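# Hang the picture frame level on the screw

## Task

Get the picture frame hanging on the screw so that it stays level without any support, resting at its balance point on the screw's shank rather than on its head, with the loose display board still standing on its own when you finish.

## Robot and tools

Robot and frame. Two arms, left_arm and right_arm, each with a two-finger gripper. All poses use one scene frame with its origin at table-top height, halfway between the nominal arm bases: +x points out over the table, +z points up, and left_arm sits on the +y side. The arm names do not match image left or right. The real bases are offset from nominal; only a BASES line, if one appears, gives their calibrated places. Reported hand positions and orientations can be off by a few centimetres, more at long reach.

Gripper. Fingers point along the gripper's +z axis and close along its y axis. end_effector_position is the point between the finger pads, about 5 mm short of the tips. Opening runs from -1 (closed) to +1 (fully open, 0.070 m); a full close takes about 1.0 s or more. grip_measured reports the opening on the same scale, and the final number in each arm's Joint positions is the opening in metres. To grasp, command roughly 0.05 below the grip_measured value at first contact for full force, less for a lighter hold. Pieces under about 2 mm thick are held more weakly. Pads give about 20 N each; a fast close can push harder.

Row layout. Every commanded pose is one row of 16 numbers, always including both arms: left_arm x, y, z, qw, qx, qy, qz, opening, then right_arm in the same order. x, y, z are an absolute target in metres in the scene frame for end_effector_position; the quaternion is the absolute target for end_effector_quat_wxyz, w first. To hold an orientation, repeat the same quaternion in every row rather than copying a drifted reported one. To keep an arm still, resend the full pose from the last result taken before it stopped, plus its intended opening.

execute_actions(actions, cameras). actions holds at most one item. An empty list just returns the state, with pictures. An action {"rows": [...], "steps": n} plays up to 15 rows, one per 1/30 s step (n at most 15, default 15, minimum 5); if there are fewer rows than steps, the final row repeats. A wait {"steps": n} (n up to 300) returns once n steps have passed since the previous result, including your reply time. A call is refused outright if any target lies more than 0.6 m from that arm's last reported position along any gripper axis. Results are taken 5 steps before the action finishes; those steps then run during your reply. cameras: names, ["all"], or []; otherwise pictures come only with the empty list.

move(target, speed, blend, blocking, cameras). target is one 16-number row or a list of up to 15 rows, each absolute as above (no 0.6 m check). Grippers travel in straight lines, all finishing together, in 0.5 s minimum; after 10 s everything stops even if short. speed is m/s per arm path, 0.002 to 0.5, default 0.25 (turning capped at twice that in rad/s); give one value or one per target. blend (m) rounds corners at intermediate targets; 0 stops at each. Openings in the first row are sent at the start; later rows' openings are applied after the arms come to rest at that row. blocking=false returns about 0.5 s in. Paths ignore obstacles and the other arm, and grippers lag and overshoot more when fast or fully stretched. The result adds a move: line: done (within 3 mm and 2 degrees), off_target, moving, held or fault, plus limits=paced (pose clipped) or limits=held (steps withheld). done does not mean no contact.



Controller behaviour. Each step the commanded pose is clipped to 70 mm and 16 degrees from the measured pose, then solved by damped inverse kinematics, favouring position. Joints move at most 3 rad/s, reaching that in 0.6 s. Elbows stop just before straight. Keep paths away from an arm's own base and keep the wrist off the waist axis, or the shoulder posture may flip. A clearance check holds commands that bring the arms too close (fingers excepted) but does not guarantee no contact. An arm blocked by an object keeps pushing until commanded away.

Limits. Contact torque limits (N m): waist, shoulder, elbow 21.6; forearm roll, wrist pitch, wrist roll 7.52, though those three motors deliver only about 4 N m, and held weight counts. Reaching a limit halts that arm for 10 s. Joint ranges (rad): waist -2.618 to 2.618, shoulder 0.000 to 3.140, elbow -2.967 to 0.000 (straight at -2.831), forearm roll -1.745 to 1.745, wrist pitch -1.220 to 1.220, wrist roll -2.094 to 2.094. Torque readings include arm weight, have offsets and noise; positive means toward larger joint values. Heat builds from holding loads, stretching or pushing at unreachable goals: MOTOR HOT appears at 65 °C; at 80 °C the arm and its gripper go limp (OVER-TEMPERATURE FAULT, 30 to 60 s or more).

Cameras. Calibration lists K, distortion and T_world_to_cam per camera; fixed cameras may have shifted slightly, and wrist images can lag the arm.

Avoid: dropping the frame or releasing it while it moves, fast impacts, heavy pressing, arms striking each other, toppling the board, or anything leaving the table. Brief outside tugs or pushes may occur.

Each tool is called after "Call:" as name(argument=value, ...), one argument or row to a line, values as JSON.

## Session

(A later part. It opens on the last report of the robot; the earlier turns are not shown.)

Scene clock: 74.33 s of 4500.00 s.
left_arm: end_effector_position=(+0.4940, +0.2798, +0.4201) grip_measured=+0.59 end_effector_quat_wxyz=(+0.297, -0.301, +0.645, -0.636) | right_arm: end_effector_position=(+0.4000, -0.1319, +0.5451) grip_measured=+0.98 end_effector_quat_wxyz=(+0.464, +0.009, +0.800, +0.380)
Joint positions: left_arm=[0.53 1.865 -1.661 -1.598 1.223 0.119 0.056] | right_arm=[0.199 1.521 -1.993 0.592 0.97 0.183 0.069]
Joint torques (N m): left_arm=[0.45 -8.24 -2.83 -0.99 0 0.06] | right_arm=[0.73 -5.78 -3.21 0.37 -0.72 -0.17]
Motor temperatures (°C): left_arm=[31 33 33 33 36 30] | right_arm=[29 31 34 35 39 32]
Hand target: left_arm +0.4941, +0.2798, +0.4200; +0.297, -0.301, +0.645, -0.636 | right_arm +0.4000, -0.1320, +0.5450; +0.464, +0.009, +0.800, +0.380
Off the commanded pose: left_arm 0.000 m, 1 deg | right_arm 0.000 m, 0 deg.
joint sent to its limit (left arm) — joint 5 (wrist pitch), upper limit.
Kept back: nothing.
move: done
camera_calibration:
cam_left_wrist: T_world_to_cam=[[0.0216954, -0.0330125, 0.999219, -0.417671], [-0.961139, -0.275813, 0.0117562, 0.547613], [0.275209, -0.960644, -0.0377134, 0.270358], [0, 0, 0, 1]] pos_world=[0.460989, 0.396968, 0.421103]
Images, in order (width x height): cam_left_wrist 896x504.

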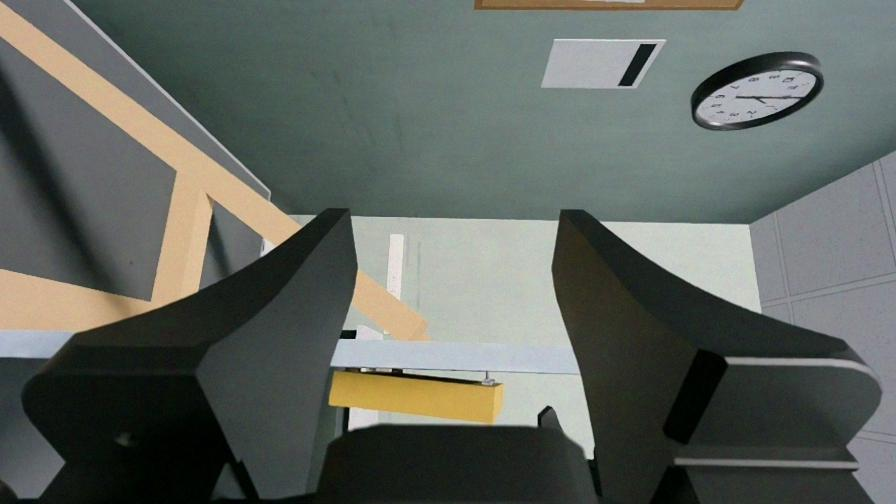

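Call:
zoom_image(
  camera="cam_left_wrist",
  region=[460, 360, 520, 400],
)

Call:
zoom_image(
  camera="cam_left_wrist",
  region=[325, 355, 425, 415],
)

Scaled by 8.400 from the camera's 896x504 image, which has a finer 1280x720 frame.

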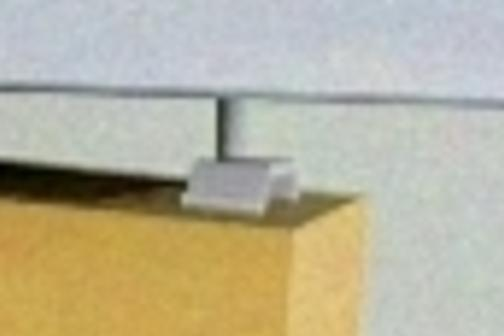

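Scaled by 5.040 from the camera's 896x504 image, which has a finer 1280x720 frame.

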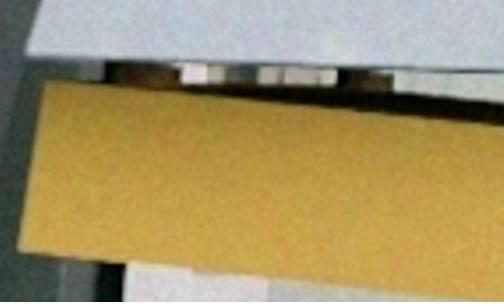

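Call:
zoom_image(
  camera="cam_left_wrist",
  region=[475, 365, 511, 389],
)

Call:
move(
  target=[0.494, 0.25, 0.47, 0.297, -0.301, 0.645, -0.636, 0.59, 0.400, -0.132, 0.545, 0.464, 0.009, 0.800, 0.380, 0.98],
  speed=0.15,
  cameras=["cam_left_wrist"],
)

Scaled by 14.000 from the camera's 896x504 image, which has a finer 1280x720 frame.

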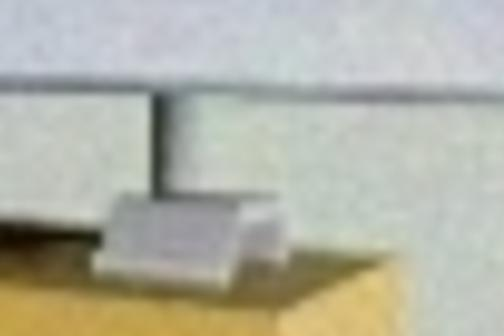

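Scene clock: 76.50 s of 4500.00 s.
left_arm: end_effector_position=(+0.4938, +0.2493, +0.4708) grip_measured=+0.59 end_effector_quat_wxyz=(+0.297, -0.300, +0.645, -0.637) | right_arm: end_effector_position=(+0.4000, -0.1319, +0.5451) grip_measured=+0.98 end_effector_quat_wxyz=(+0.464, +0.009, +0.800, +0.380)
Joint positions: left_arm=[0.457 1.821 -1.799 -1.528 1.152 -0.075 0.056] | right_arm=[0.199 1.521 -1.993 0.592 0.97 0.183 0.069]
Joint torques (N m): left_arm=[0.52 -7.43 -2.51 -0.76 -0.21 0.11] | right_arm=[0.69 -5.77 -3.26 0.4 -0.74 -0.17]
Motor temperatures (°C): left_arm=[31 33 33 33 36 30] | right_arm=[29 31 34 35 39 32]
Hand target: left_arm +0.4940, +0.2500, +0.4700; +0.297, -0.301, +0.645, -0.636 | right_arm +0.4000, -0.1320, +0.5450; +0.464, +0.009, +0.800, +0.380
Off the commanded pose: left_arm 0.001 m, 0 deg | right_arm 0.000 m, 0 deg.
Kept back: nothing.
move: done
camera_calibration:
cam_left_wrist: T_world_to_cam=[[0.0198228, -0.0329237, 0.999261, -0.468514], [-0.961553, -0.274434, 0.0100327, 0.539056], [0.273901, -0.961042, -0.0370979, 0.24356], [0, 0, 0, 1]] pos_world=[0.460907, 0.366582, 0.471796]
Images, in order (width x height): cam_left_wrist 896x504.

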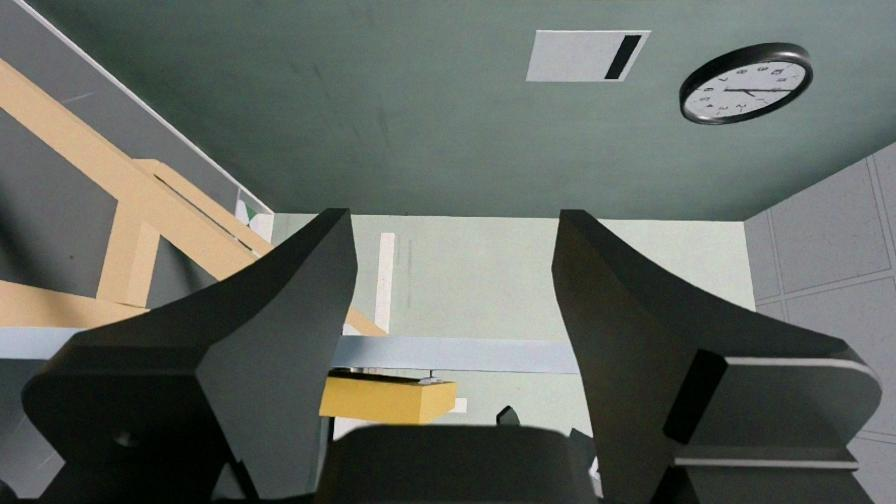

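Call:
zoom_image(
  camera="cam_left_wrist",
  region=[410, 362, 464, 398],
)

Scaled by 9.333 from the camera's 896x504 image, which has a finer 1280x720 frame.

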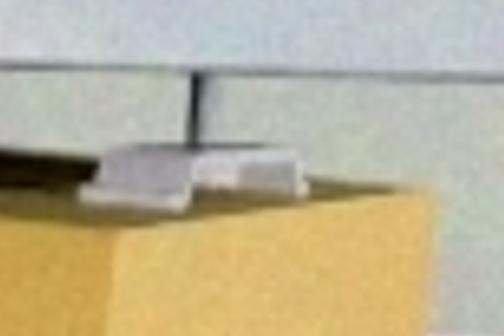

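Call:
move(
  target=[
    [0.494, 0.25, 0.47, 0.297, -0.301, 0.645, -0.636, 0.59, 0.32, -0.12, 0.49, 0.479, 0.376, 0.583, 0.538, 0.98],
    [0.494, 0.25, 0.47, 0.297, -0.301, 0.645, -0.636, 0.59, 0.335, -0.055, 0.445, 0.479, 0.376, 0.583, 0.538, 0.98],
  ],
  speed=0.15,
  blend=0.02,
  cameras=["cam_right_wrist", "cam_head_left", "cam_head_right"],
)

Scene clock: 87.07 s of 4500.00 s.
left_arm: end_effector_position=(+0.4938, +0.2498, +0.4705) grip_measured=+0.59 end_effector_quat_wxyz=(+0.297, -0.301, +0.645, -0.636) | right_arm: end_effector_position=(+0.3357, -0.0550, +0.4442) grip_measured=+0.98 end_effector_quat_wxyz=(+0.359, +0.304, +0.704, +0.533)
Joint positions: left_arm=[0.458 1.821 -1.798 -1.528 1.152 -0.074 0.056] | right_arm=[0.777 1.231 -1.186 -0.693 0.284 2.092 0.069]
Joint torques (N m): left_arm=[0.54 -7 -2.64 -0.91 -0.02 0.09] | right_arm=[0.68 -4.4 -4.93 -0.47 -0.5 0.01]
Motor temperatures (°C): left_arm=[31 33 33 33 36 30] | right_arm=[29 31 34 35 39 32]
Hand target: left_arm +0.4940, +0.2500, +0.4700; +0.297, -0.301, +0.645, -0.636 | right_arm +0.3352, -0.0553, +0.4452; +0.359, +0.303, +0.703, +0.533
Off the commanded pose: left_arm 0.001 m, 0 deg | right_arm 0.001 m, 21 deg; orientation clipped.
joint sent to its limit (right arm) — joint 6 (wrist roll), upper limit.
Kept back: nothing.
move: off_target (right_arm); limits=paced
camera_calibration:
cam_right_wrist: T_world_to_cam=[[-0.0753641, -0.22141, -0.972264, 0.445667], [-0.945512, 0.325586, -0.000854319, 0.329438], [0.316745, 0.919223, -0.233884, 0.166501], [0, 0, 0, 1]] pos_world=[0.292337, -0.161636, 0.47253]
Images, in order (width x height): cam_head_left 896x504, cam_head_right 896x504, cam_right_wrist 896x504.

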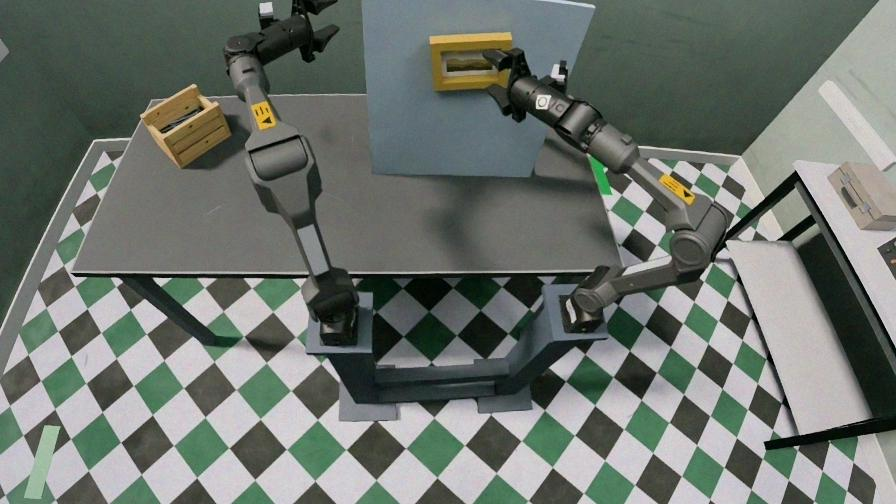

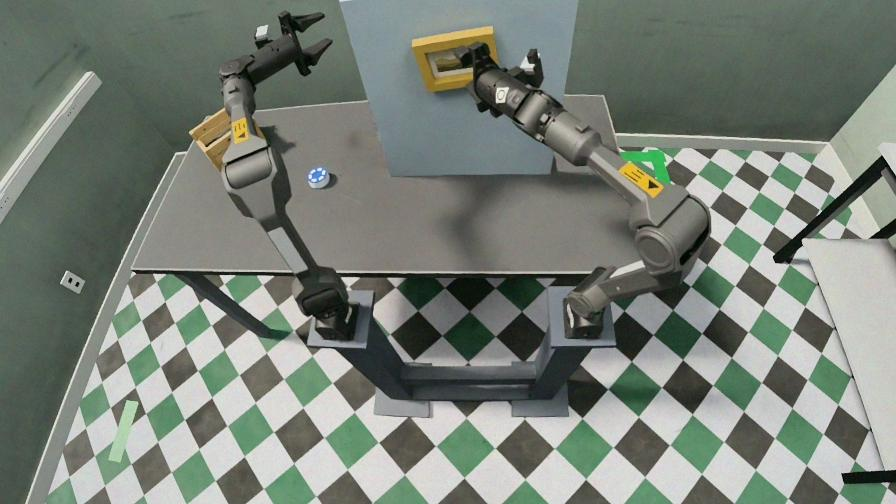

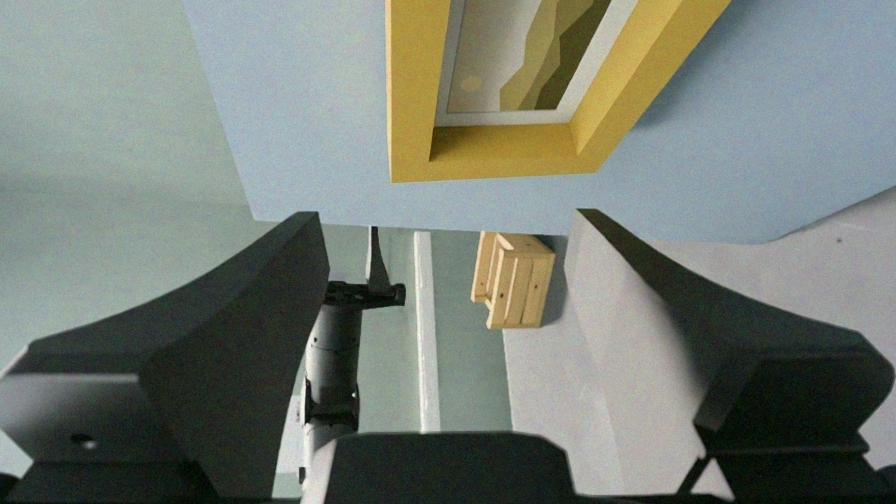

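Call:
move(
  target=[
    [0.494, 0.25, 0.47, 0.297, -0.301, 0.645, -0.636, 0.59, 0.30, -0.06, 0.445, 0.701, -0.092, 0.701, 0.092, 0.98],
    [0.494, 0.25, 0.47, 0.297, -0.301, 0.645, -0.636, 0.59, 0.32, -0.055, 0.445, 0.538, -0.583, 0.376, -0.479, 0.98],
  ],
  speed=0.25,
  cameras=["cam_right_wrist", "cam_head_right"],
)

Scene clock: 94.53 s of 4500.00 s.
left_arm: end_effector_position=(+0.4938, +0.2498, +0.4705) grip_measured=+0.59 end_effector_quat_wxyz=(+0.297, -0.301, +0.645, -0.636) | right_arm: end_effector_position=(+0.3199, -0.0552, +0.4452) grip_measured=+0.98 end_effector_quat_wxyz=(-0.535, +0.585, -0.378, +0.478)
Joint positions: left_arm=[0.458 1.821 -1.798 -1.528 1.152 -0.074 0.056] | right_arm=[1.135 1.298 -1.062 -1.739 0.859 0.067 0.069]
Joint torques (N m): left_arm=[0.46 -6.77 -2.48 -0.94 -0.09 0.09] | right_arm=[-0.35 -3 -4.81 -0.86 0.08 0.36]
Motor temperatures (°C): left_arm=[31 33 33 33 36 30] | right_arm=[29 31 34 35 39 32]
Hand target: left_arm +0.4940, +0.2500, +0.4700; +0.297, -0.301, +0.645, -0.636 | right_arm +0.3199, -0.0550, +0.4451; -0.535, +0.585, -0.378, +0.477
Off the commanded pose: left_arm 0.001 m, 0 deg | right_arm 0.000 m, 0 deg.
joint read past its limit (right arm) — joint 4 (forearm roll), lower limit.
joint sent to its limit (right arm) — joint 4 (forearm roll), lower limit.
Kept back: nothing.
move: done
camera_calibration:
cam_right_wrist: T_world_to_cam=[[-0.0681541, 0.101235, 0.992525, -0.413822], [-0.381642, -0.921819, 0.0678165, 0.0346703], [0.921794, -0.374167, 0.101461, -0.242326], [0, 0, 0, 1]] pos_world=[0.208402, -0.0168174, 0.432964]
Images, in order (width x height): cam_head_right 896x504, cam_right_wrist 896x504.

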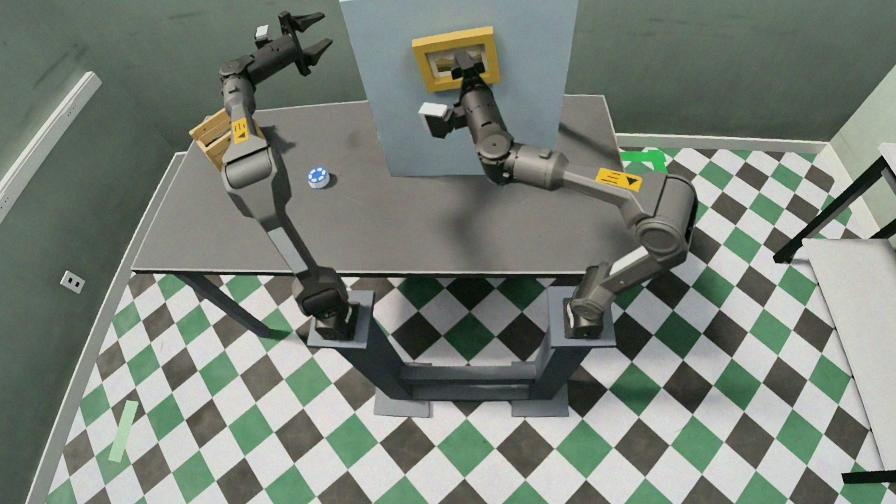

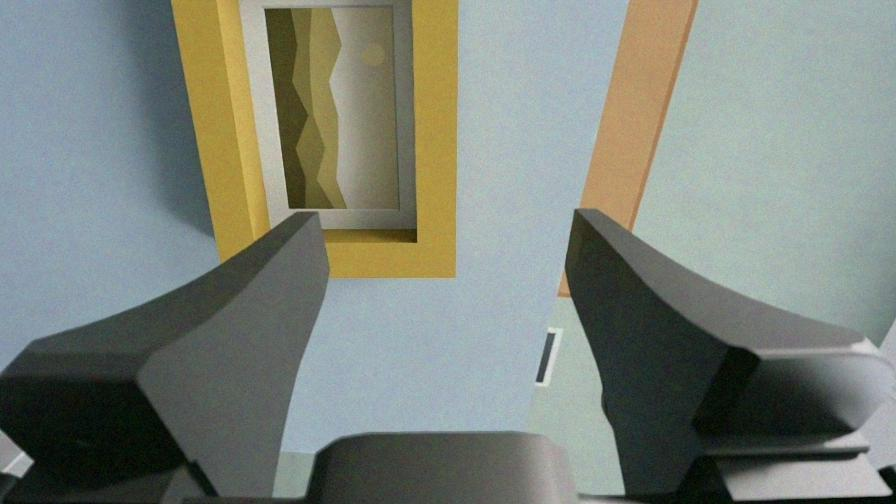

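Call:
move(
  target=[0.494, 0.25, 0.47, 0.297, -0.301, 0.645, -0.636, 0.59, 0.383, -0.05, 0.4445, 0.538, -0.583, 0.376, -0.479, 0.98],
  speed=0.1,
  cameras=["cam_right_wrist", "cam_left_wrist"],
)

Scene clock: 97.33 s of 4500.00 s.
left_arm: end_effector_position=(+0.4938, +0.2498, +0.4705) grip_measured=+0.59 end_effector_quat_wxyz=(+0.297, -0.301, +0.645, -0.636) | right_arm: end_effector_position=(+0.3833, -0.0496, +0.4445) grip_measured=+0.98 end_effector_quat_wxyz=(-0.525, +0.594, -0.387, +0.471)
Joint positions: left_arm=[0.458 1.821 -1.798 -1.528 1.152 -0.074 0.056] | right_arm=[0.922 1.437 -1.219 -1.739 0.647 0.059 0.069]
Joint torques (N m): left_arm=[0.38 -6.84 -2.66 -0.94 -0.07 0.09] | right_arm=[0.68 -6.06 -3.85 -0.71 0.26 0]
Motor temperatures (°C): left_arm=[31 33 33 33 36 30] | right_arm=[29 31 34 35 39 32]
Hand target: left_arm +0.4940, +0.2500, +0.4700; +0.297, -0.301, +0.645, -0.636 | right_arm +0.3830, -0.0500, +0.4448; -0.525, +0.594, -0.387, +0.472
Off the commanded pose: left_arm 0.001 m, 0 deg | right_arm 0.001 m, 2 deg.
joint sent to its limit (right arm) — joint 4 (forearm roll), lower limit.
Kept back: nothing.
move: done
camera_calibration:
cam_left_wrist: T_world_to_cam=[[0.020091, -0.0331858, 0.999247, -0.468259], [-0.961314, -0.275265, 0.0101865, 0.539214], [0.27472, -0.960795, -0.0374323, 0.24366], [0, 0, 0, 1]] pos_world=[0.460823, 0.366995, 0.471534]
cam_right_wrist: T_world_to_cam=[[-0.0350964, 0.110027, 0.993309, -0.421997], [-0.384958, -0.918714, 0.0881623, 0.0565264], [0.922267, -0.379288, 0.0745992, -0.287133], [0, 0, 0, 1]] pos_world=[0.271763, -0.0105437, 0.43561]
Images, in order (width x height): cam_left_wrist 896x504, cam_right_wrist 896x504.

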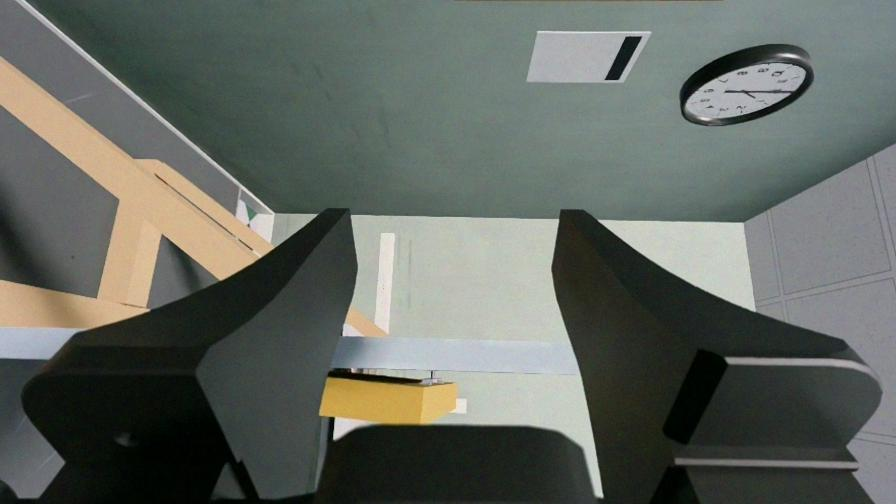

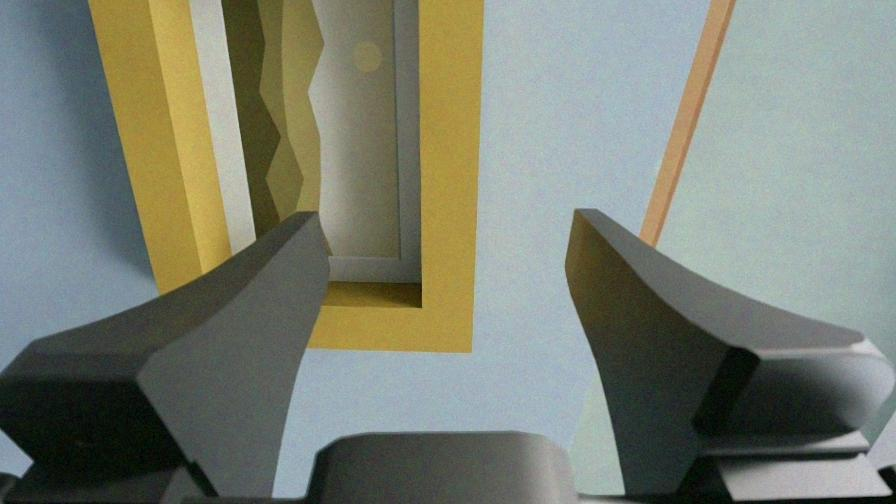

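Call:
execute_actions(
  actions=[],
  cameras=["cam_head_left", "cam_right_wrist", "cam_left_wrist"],
)

Scene clock: 98.50 s of 4500.00 s.
left_arm: end_effector_position=(+0.4938, +0.2498, +0.4705) grip_measured=+0.59 end_effector_quat_wxyz=(+0.297, -0.301, +0.645, -0.636) | right_arm: end_effector_position=(+0.3832, -0.0500, +0.4446) grip_measured=+0.98 end_effector_quat_wxyz=(-0.525, +0.594, -0.387, +0.472)
Joint positions: left_arm=[0.458 1.821 -1.798 -1.528 1.152 -0.074 0.056] | right_arm=[0.922 1.437 -1.218 -1.739 0.648 0.059 0.069]
Joint torques (N m): left_arm=[0.32 -6.92 -2.55 -0.92 -0.1 0.1] | right_arm=[0.72 -5.97 -3.78 -0.79 0.26 0.08]
Motor temperatures (°C): left_arm=[31 33 33 33 36 30] | right_arm=[29 31 34 35 39 32]
Hand target: left_arm +0.4940, +0.2500, +0.4700; +0.297, -0.301, +0.645, -0.636 | right_arm +0.3830, -0.0500, +0.4447; -0.525, +0.594, -0.387, +0.472
Off the commanded pose: left_arm 0.001 m, 0 deg | right_arm 0.000 m, 2 deg.
Steps of this call (1-35: nothing new was sent). Readings (end_effector_position of left_arm | right_arm):
1: (+0.4938, +0.2498, +0.4705) | (+0.3833, -0.0496, +0.4445)
2: (+0.4938, +0.2498, +0.4705) | (+0.3833, -0.0496, +0.4445)
4: (+0.4938, +0.2498, +0.4705) | (+0.3832, -0.0500, +0.4450)
8: (+0.4938, +0.2498, +0.4705) | (+0.3832, -0.0500, +0.4446)
35: the state above
camera_calibration:
cam_left_wrist: T_world_to_cam=[[0.020091, -0.0331858, 0.999247, -0.468259], [-0.961314, -0.275265, 0.0101865, 0.539214], [0.27472, -0.960795, -0.0374323, 0.24366], [0, 0, 0, 1]] pos_world=[0.460823, 0.366995, 0.471534]
cam_right_wrist: T_world_to_cam=[[-0.0351933, 0.109999, 0.993308, -0.421972], [-0.385774, -0.918384, 0.0880337, 0.0565087], [0.921922, -0.380094, 0.0747557, -0.28716], [0, 0, 0, 1]] pos_world=[0.271688, -0.0108347, 0.43564]
Images, in order (width x height): cam_head_left 896x504, cam_left_wrist 896x504, cam_right_wrist 896x504.

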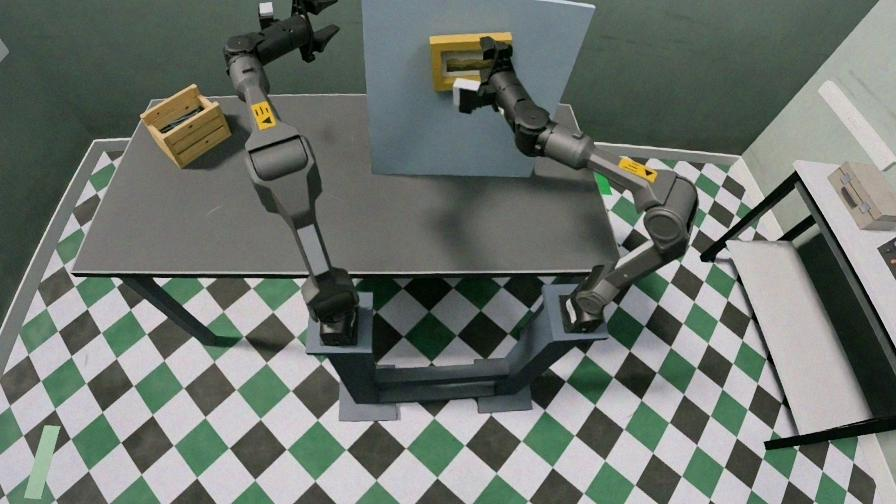

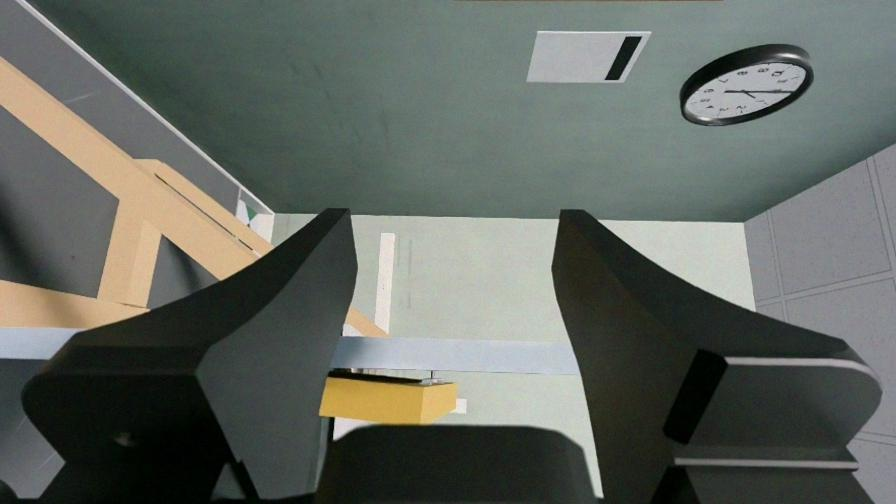

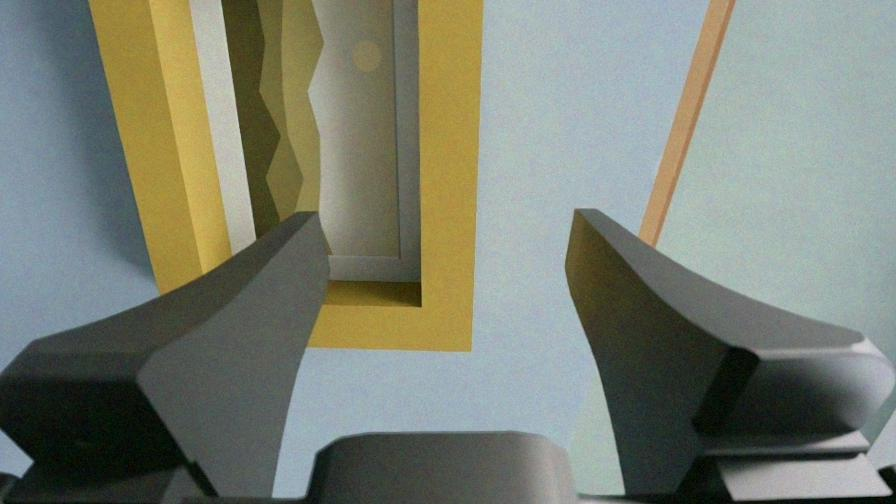

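Call:
move(
  target=[0.494, 0.25, 0.47, 0.297, -0.301, 0.645, -0.636, 0.59, 0.405, -0.0435, 0.4450, 0.538, -0.583, 0.376, -0.479, 0.98],
  speed=0.04,
  cameras=["cam_left_wrist", "cam_right_wrist"],
)

Scene clock: 100.37 s of 4500.00 s.
left_arm: end_effector_position=(+0.4938, +0.2498, +0.4705) grip_measured=+0.59 end_effector_quat_wxyz=(+0.297, -0.301, +0.645, -0.636) | right_arm: end_effector_position=(+0.4052, -0.0433, +0.4452) grip_measured=+0.98 end_effector_quat_wxyz=(-0.524, +0.595, -0.388, +0.471)
Joint positions: left_arm=[0.458 1.821 -1.798 -1.528 1.152 -0.074 0.056] | right_arm=[0.874 1.504 -1.293 -1.739 0.599 0.054 0.069]
Joint torques (N m): left_arm=[0.43 -7.06 -2.69 -0.91 -0.07 0.07] | right_arm=[0.47 -5.97 -4.28 -0.62 0.17 -0.02]
Motor temperatures (°C): left_arm=[31 33 33 33 36 30] | right_arm=[29 31 34 35 39 32]
Hand target: left_arm +0.4940, +0.2500, +0.4700; +0.297, -0.301, +0.645, -0.636 | right_arm +0.4050, -0.0434, +0.4453; -0.524, +0.594, -0.388, +0.471
Off the commanded pose: left_arm 0.001 m, 0 deg | right_arm 0.000 m, 3 deg.
joint read past its limit (right arm) — joint 4 (forearm roll), lower limit.
joint sent to its limit (right arm) — joint 4 (forearm roll), lower limit.
Kept back: nothing.
move: off_target (right_arm)
camera_calibration:
cam_left_wrist: T_world_to_cam=[[0.020091, -0.0331858, 0.999247, -0.468259], [-0.961314, -0.275265, 0.0101865, 0.539214], [0.27472, -0.960795, -0.0374323, 0.24366], [0, 0, 0, 1]] pos_world=[0.460823, 0.366995, 0.471534]
cam_right_wrist: T_world_to_cam=[[-0.0317591, 0.110737, 0.993342, -0.423892], [-0.386075, -0.918066, 0.0900015, 0.0702829], [0.921921, -0.380646, 0.0719097, -0.30373], [0, 0, 0, 1]] pos_world=[0.293687, -0.00414883, 0.436585]
Images, in order (width x height): cam_left_wrist 896x504, cam_right_wrist 896x504.

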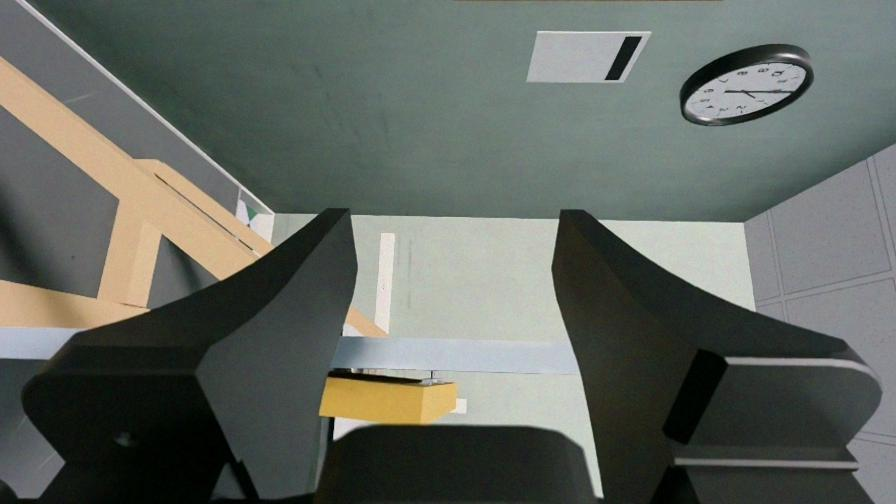

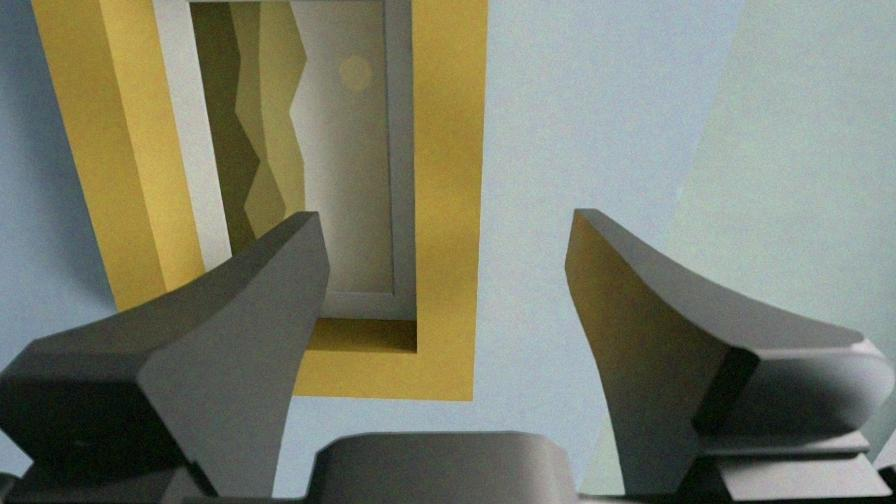

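Call:
move(
  target=[0.494, 0.25, 0.47, 0.297, -0.301, 0.645, -0.636, 0.59, 0.414, -0.041, 0.4450, 0.538, -0.583, 0.376, -0.479, 0.98],
  speed=0.03,
  cameras=["cam_left_wrist", "cam_right_wrist", "cam_head_left"],
)

Call:
zoom_image(
  camera="cam_left_wrist",
  region=[300, 320, 500, 440],
)

Call:
zoom_image(
  camera="cam_right_wrist",
  region=[260, 60, 640, 320],
)

Scene clock: 101.97 s of 4500.00 s.
left_arm: end_effector_position=(+0.4938, +0.2498, +0.4705) grip_measured=+0.59 end_effector_quat_wxyz=(+0.297, -0.301, +0.645, -0.636) | right_arm: end_effector_position=(+0.4141, -0.0411, +0.4453) grip_measured=+0.98 end_effector_quat_wxyz=(-0.523, +0.594, -0.388, +0.471)
Joint positions: left_arm=[0.458 1.821 -1.798 -1.528 1.152 -0.074 0.056] | right_arm=[0.856 1.531 -1.324 -1.739 0.582 0.052 0.069]
Joint torques (N m): left_arm=[0.3 -6.85 -2.57 -0.94 -0.11 0.08] | right_arm=[-0.17 -5.29 -4.69 -0.64 0.08 -0.03]
Motor temperatures (°C): left_arm=[31 33 33 33 36 30] | right_arm=[29 31 34 35 39 32]
Hand target: left_arm +0.4940, +0.2500, +0.4700; +0.297, -0.301, +0.645, -0.636 | right_arm +0.4140, -0.0409, +0.4453; -0.524, +0.595, -0.388, +0.471
Off the commanded pose: left_arm 0.001 m, 0 deg | right_arm 0.000 m, 3 deg.
joint sent to its limit (right arm) — joint 4 (forearm roll), lower limit.
Kept back: nothing.
move: off_target (right_arm)
camera_calibration:
cam_left_wrist: T_world_to_cam=[[0.020091, -0.0331858, 0.999247, -0.468259], [-0.961314, -0.275265, 0.0101865, 0.539214], [0.27472, -0.960795, -0.0374323, 0.24366], [0, 0, 0, 1]] pos_world=[0.460823, 0.366995, 0.471534]
cam_right_wrist: T_world_to_cam=[[-0.0309599, 0.110691, 0.993373, -0.424295], [-0.386978, -0.917667, 0.090194, 0.0760819], [0.921569, -0.381621, 0.0712457, -0.310652], [0, 0, 0, 1]] pos_world=[0.302594, -0.00176819, 0.436754]
Images, in order (width x height): cam_head_left 896x504, cam_left_wrist 896x504, cam_right_wrist 896x504.

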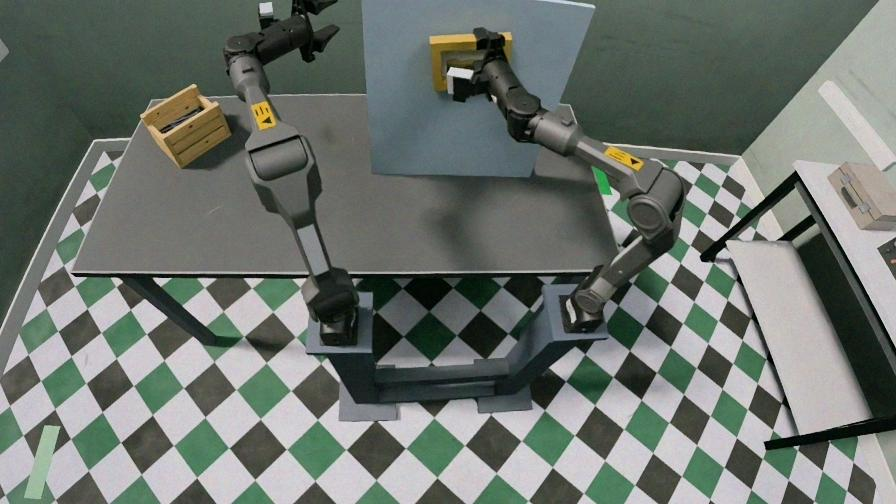

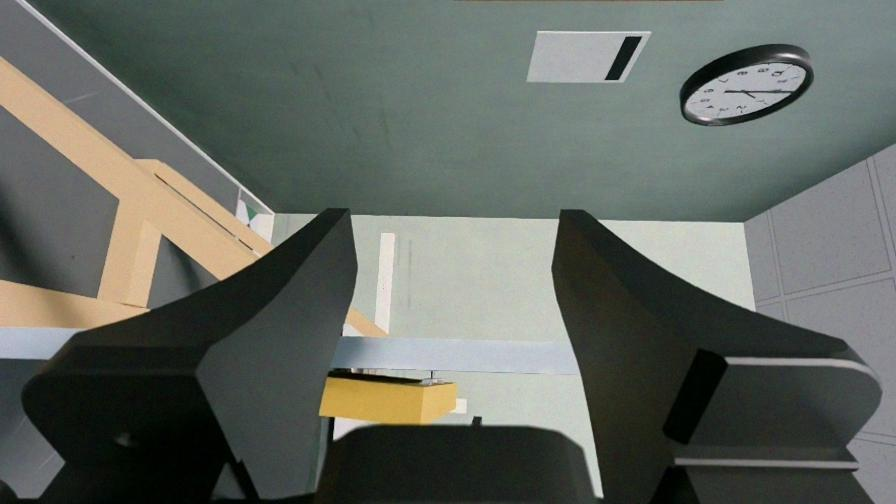

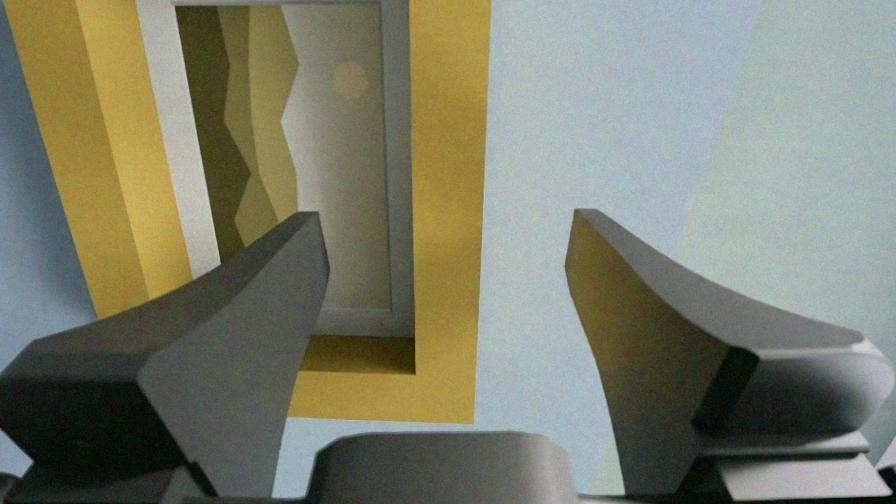

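Scaled by 2.520 from the camera's 896x504 image, which has a finer 1280x720 frame.

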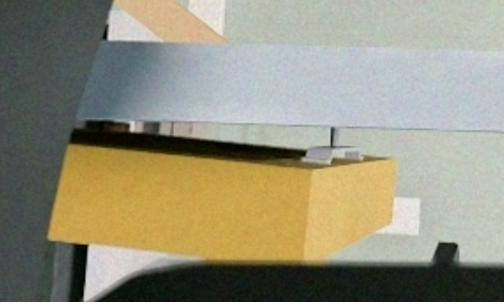

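Scaled by 1.326 from the camera's 896x504 image, which has a finer 1280x720 frame.

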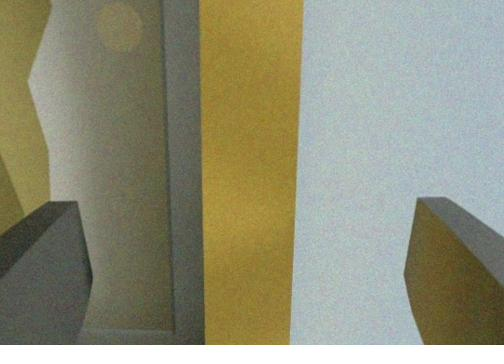

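Call:
move(
  target=[0.494, 0.25, 0.47, 0.297, -0.301, 0.645, -0.636, 0.59, 0.4235, -0.0385, 0.4450, 0.538, -0.583, 0.376, -0.479, 0.98],
  speed=0.03,
  cameras=["cam_left_wrist", "cam_right_wrist"],
)

Call:
zoom_image(
  camera="cam_left_wrist",
  region=[300, 320, 500, 440],
)

Call:
zoom_image(
  camera="cam_right_wrist",
  region=[260, 60, 640, 320],
)

Scene clock: 103.67 s of 4500.00 s.
left_arm: end_effector_position=(+0.4938, +0.2498, +0.4705) grip_measured=+0.59 end_effector_quat_wxyz=(+0.297, -0.301, +0.645, -0.636) | right_arm: end_effector_position=(+0.4234, -0.0382, +0.4453) grip_measured=+0.98 end_effector_quat_wxyz=(-0.524, +0.595, -0.388, +0.470)
Joint positions: left_arm=[0.458 1.821 -1.798 -1.528 1.152 -0.074 0.056] | right_arm=[0.838 1.56 -1.357 -1.739 0.563 0.051 0.069]
Joint torques (N m): left_arm=[0.32 -6.84 -2.65 -0.93 -0.12 0.07] | right_arm=[-0.2 -5.55 -4.67 -0.64 0.08 -0.02]
Motor temperatures (°C): left_arm=[31 33 33 33 36 30] | right_arm=[29 31 34 35 39 32]
Hand target: left_arm +0.4940, +0.2500, +0.4700; +0.297, -0.301, +0.645, -0.636 | right_arm +0.4235, -0.0384, +0.4453; -0.523, +0.595, -0.388, +0.471
Off the commanded pose: left_arm 0.001 m, 0 deg | right_arm 0.000 m, 3 deg.
joint sent to its limit (right arm) — joint 4 (forearm roll), lower limit.
Kept back: nothing.
move: off_target (right_arm)
camera_calibration:
cam_left_wrist: T_world_to_cam=[[0.020091, -0.0331858, 0.999247, -0.468259], [-0.961314, -0.275265, 0.0101865, 0.539214], [0.27472, -0.960795, -0.0374323, 0.24366], [0, 0, 0, 1]] pos_world=[0.460823, 0.366995, 0.471534]
cam_right_wrist: T_world_to_cam=[[-0.0305225, 0.110204, 0.99344, -0.424592], [-0.38594, -0.918124, 0.0899918, 0.0819502], [0.922019, -0.380662, 0.0705558, -0.317958], [0, 0, 0, 1]] pos_world=[0.311832, 0.000997779, 0.436866]
Images, in order (width x height): cam_left_wrist 896x504, cam_right_wrist 896x504.

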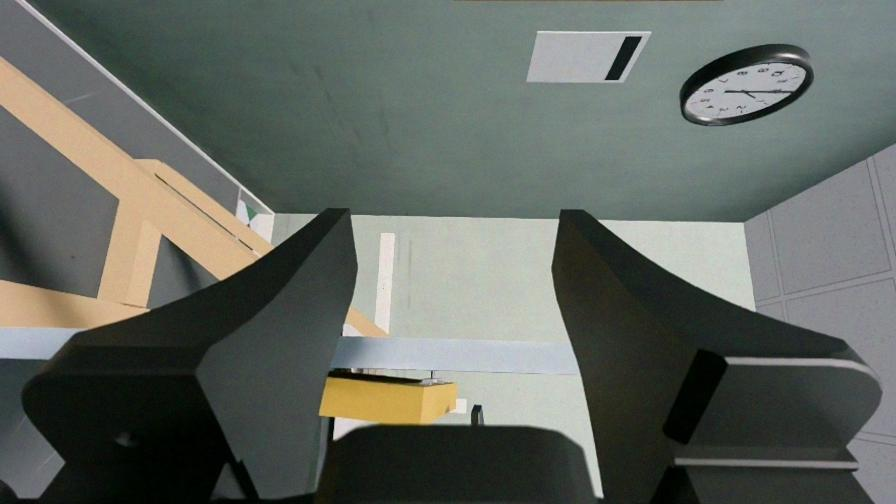

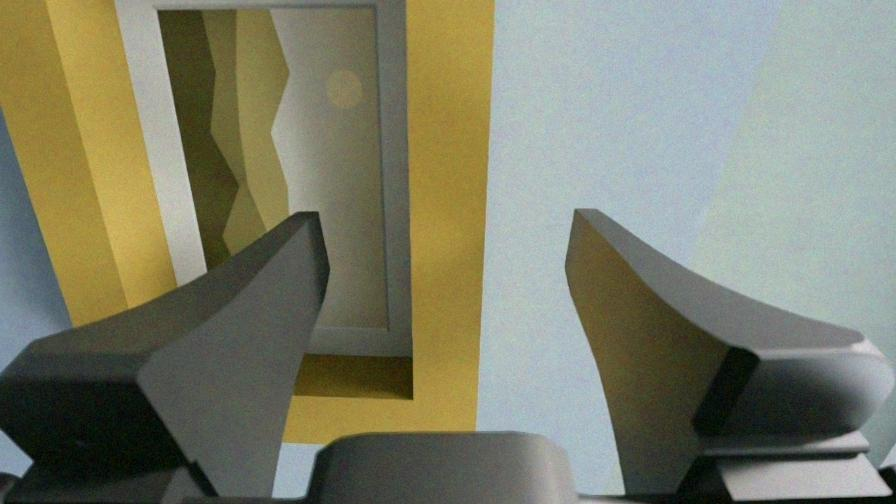

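Scaled by 2.520 from the camera's 896x504 image, which has a finer 1280x720 frame.

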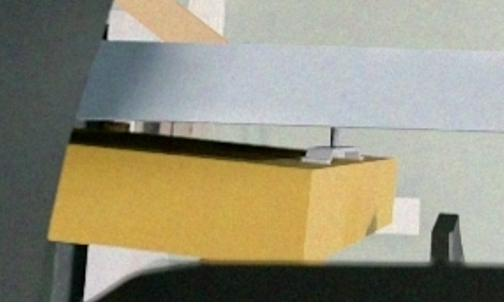

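Scaled by 1.326 from the camera's 896x504 image, which has a finer 1280x720 frame.

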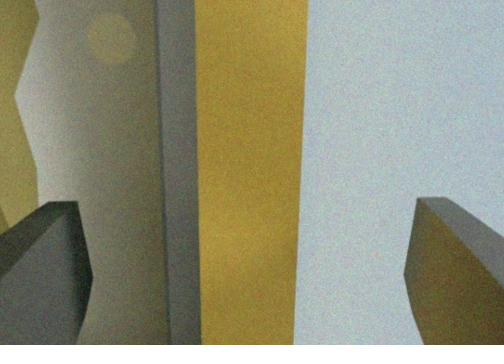

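Call:
move(
  target=[0.494, 0.25, 0.47, 0.297, -0.301, 0.645, -0.636, 0.59, 0.4235, -0.0384, 0.4450, 0.538, -0.583, 0.376, -0.479, -0.25],
  speed=0.03,
  cameras=["cam_left_wrist", "cam_right_wrist"],
)

Call:
zoom_image(
  camera="cam_right_wrist",
  region=[260, 60, 640, 320],
)

Scene clock: 105.07 s of 4500.00 s.
left_arm: end_effector_position=(+0.4938, +0.2498, +0.4705) grip_measured=+0.59 end_effector_quat_wxyz=(+0.297, -0.301, +0.645, -0.636) | right_arm: end_effector_position=(+0.4234, -0.0382, +0.4453) grip_measured=-0.25 end_effector_quat_wxyz=(-0.524, +0.595, -0.388, +0.470)
Joint positions: left_arm=[0.458 1.821 -1.798 -1.528 1.152 -0.074 0.056] | right_arm=[0.838 1.56 -1.357 -1.739 0.563 0.051 0.026]
Joint torques (N m): left_arm=[0.3 -6.95 -2.53 -0.94 -0.15 0.07] | right_arm=[0.67 -6.52 -4.48 -0.57 0.26 0.06]
Motor temperatures (°C): left_arm=[31 33 33 33 36 30] | right_arm=[29 31 34 35 39 32]
Hand target: left_arm +0.4940, +0.2500, +0.4700; +0.297, -0.301, +0.645, -0.636 | right_arm +0.4235, -0.0383, +0.4453; -0.523, +0.595, -0.388, +0.471
Off the commanded pose: left_arm 0.001 m, 0 deg | right_arm 0.000 m, 3 deg.
joint sent to its limit (right arm) — joint 4 (forearm roll), lower limit.
Kept back: nothing.
move: off_target (right_arm)
camera_calibration:
cam_left_wrist: T_world_to_cam=[[0.020091, -0.0331858, 0.999247, -0.468259], [-0.961314, -0.275265, 0.0101865, 0.539214], [0.27472, -0.960795, -0.0374323, 0.24366], [0, 0, 0, 1]] pos_world=[0.460823, 0.366995, 0.471534]
cam_right_wrist: T_world_to_cam=[[-0.0305225, 0.110204, 0.99344, -0.424592], [-0.38594, -0.918124, 0.0899918, 0.0819502], [0.922019, -0.380662, 0.0705558, -0.317958], [0, 0, 0, 1]] pos_world=[0.311832, 0.000997779, 0.436866]
Images, in order (width x height): cam_left_wrist 896x504, cam_right_wrist 896x504.

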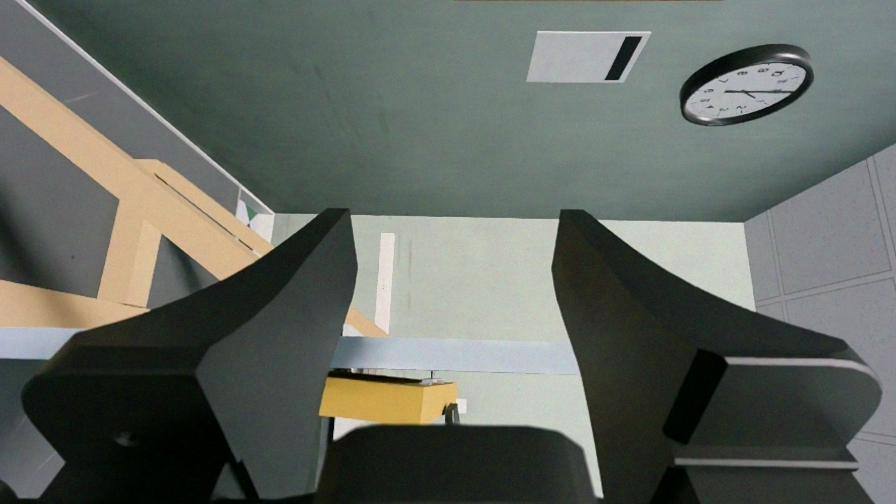

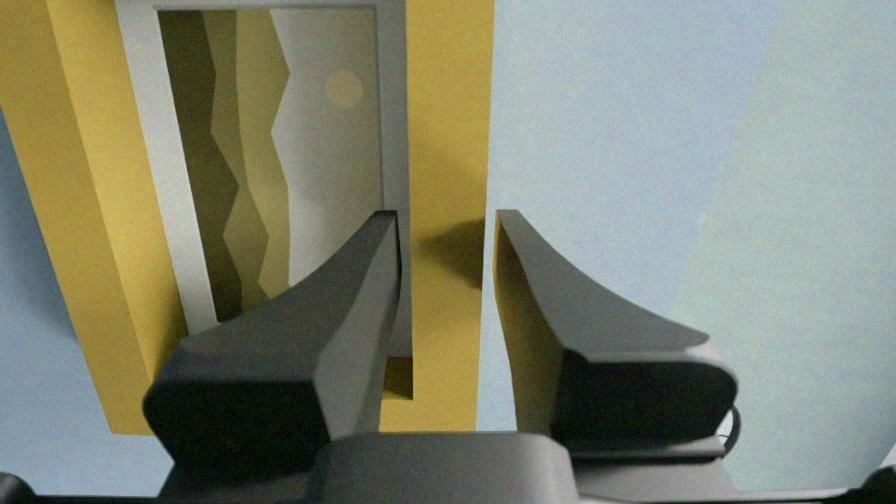

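Scaled by 1.326 from the camera's 896x504 image, which has a finer 1280x720 frame.

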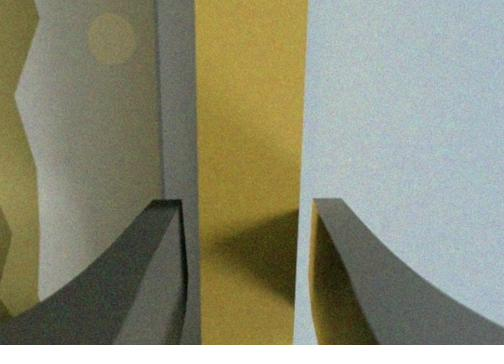

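Call:
move(
  target=[
    [0.494, 0.25, 0.47, 0.297, -0.301, 0.645, -0.636, 0.59, 0.4235, -0.0384, 0.4457, 0.538, -0.583, 0.376, -0.479, -0.25],
    [0.494, 0.25, 0.47, 0.297, -0.301, 0.645, -0.636, 0.59, 0.4235, -0.0384, 0.4457, 0.538, -0.583, 0.376, -0.479, -0.36],
  ],
  speed=0.03,
  cameras=["cam_right_wrist"],
)

Call:
zoom_image(
  camera="cam_right_wrist",
  region=[260, 60, 640, 320],
)

Scene clock: 107.00 s of 4500.00 s.
left_arm: end_effector_position=(+0.4938, +0.2498, +0.4705) grip_measured=+0.59 end_effector_quat_wxyz=(+0.297, -0.301, +0.645, -0.636) | right_arm: end_effector_position=(+0.4234, -0.0382, +0.4457) grip_measured=-0.36 end_effector_quat_wxyz=(-0.524, +0.595, -0.388, +0.471)
Joint positions: left_arm=[0.458 1.821 -1.798 -1.528 1.152 -0.074 0.056] | right_arm=[0.838 1.56 -1.358 -1.739 0.563 0.05 0.022]
Joint torques (N m): left_arm=[0.31 -7.09 -2.36 -0.97 -0.15 0.09] | right_arm=[-0.47 -6.96 -4.92 -0.52 0.03 -0.03]
Motor temperatures (°C): left_arm=[31 33 33 33 36 30] | right_arm=[29 31 34 35 39 32]
Hand target: left_arm +0.4940, +0.2500, +0.4700; +0.297, -0.301, +0.645, -0.636 | right_arm +0.4235, -0.0383, +0.4460; -0.524, +0.594, -0.388, +0.471
Off the commanded pose: left_arm 0.001 m, 0 deg | right_arm 0.000 m, 3 deg.
joint sent to its limit (right arm) — joint 4 (forearm roll), lower limit.
Kept back: nothing.
move: off_target (right_arm); target 2's new opening was sent with right_arm's hand 0.000 m and 3 deg from that target
camera_calibration:
cam_right_wrist: T_world_to_cam=[[-0.0313579, 0.110415, 0.993391, -0.424598], [-0.386009, -0.918108, 0.0898628, 0.0820096], [0.921962, -0.38064, 0.0714113, -0.318345], [0, 0, 0, 1]] pos_world=[0.311844, 0.00100089, 0.437156]
Images, in order (width x height): cam_right_wrist 896x504.

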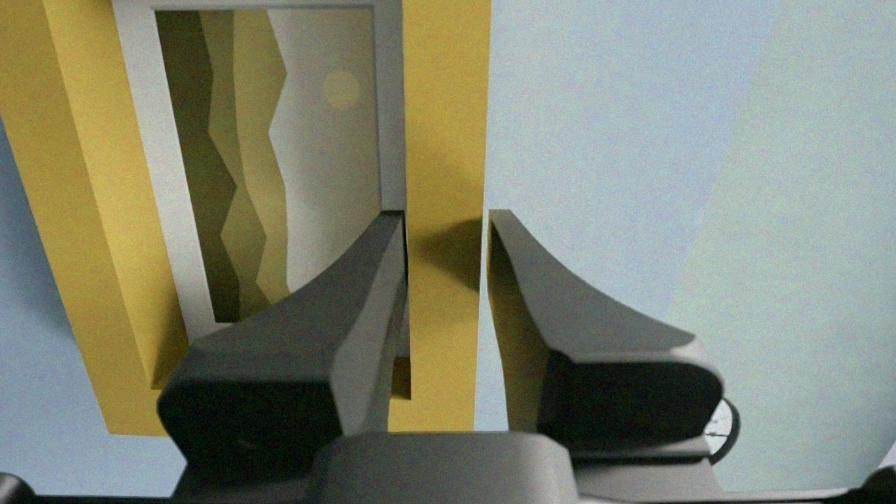

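Scaled by 1.326 from the camera's 896x504 image, which has a finer 1280x720 frame.

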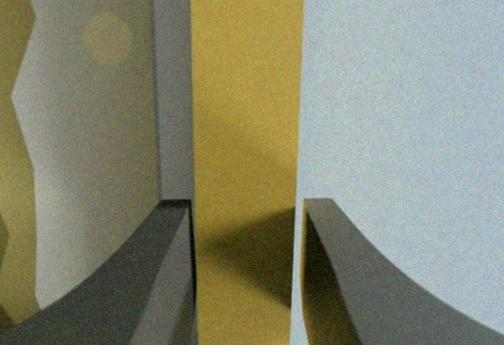

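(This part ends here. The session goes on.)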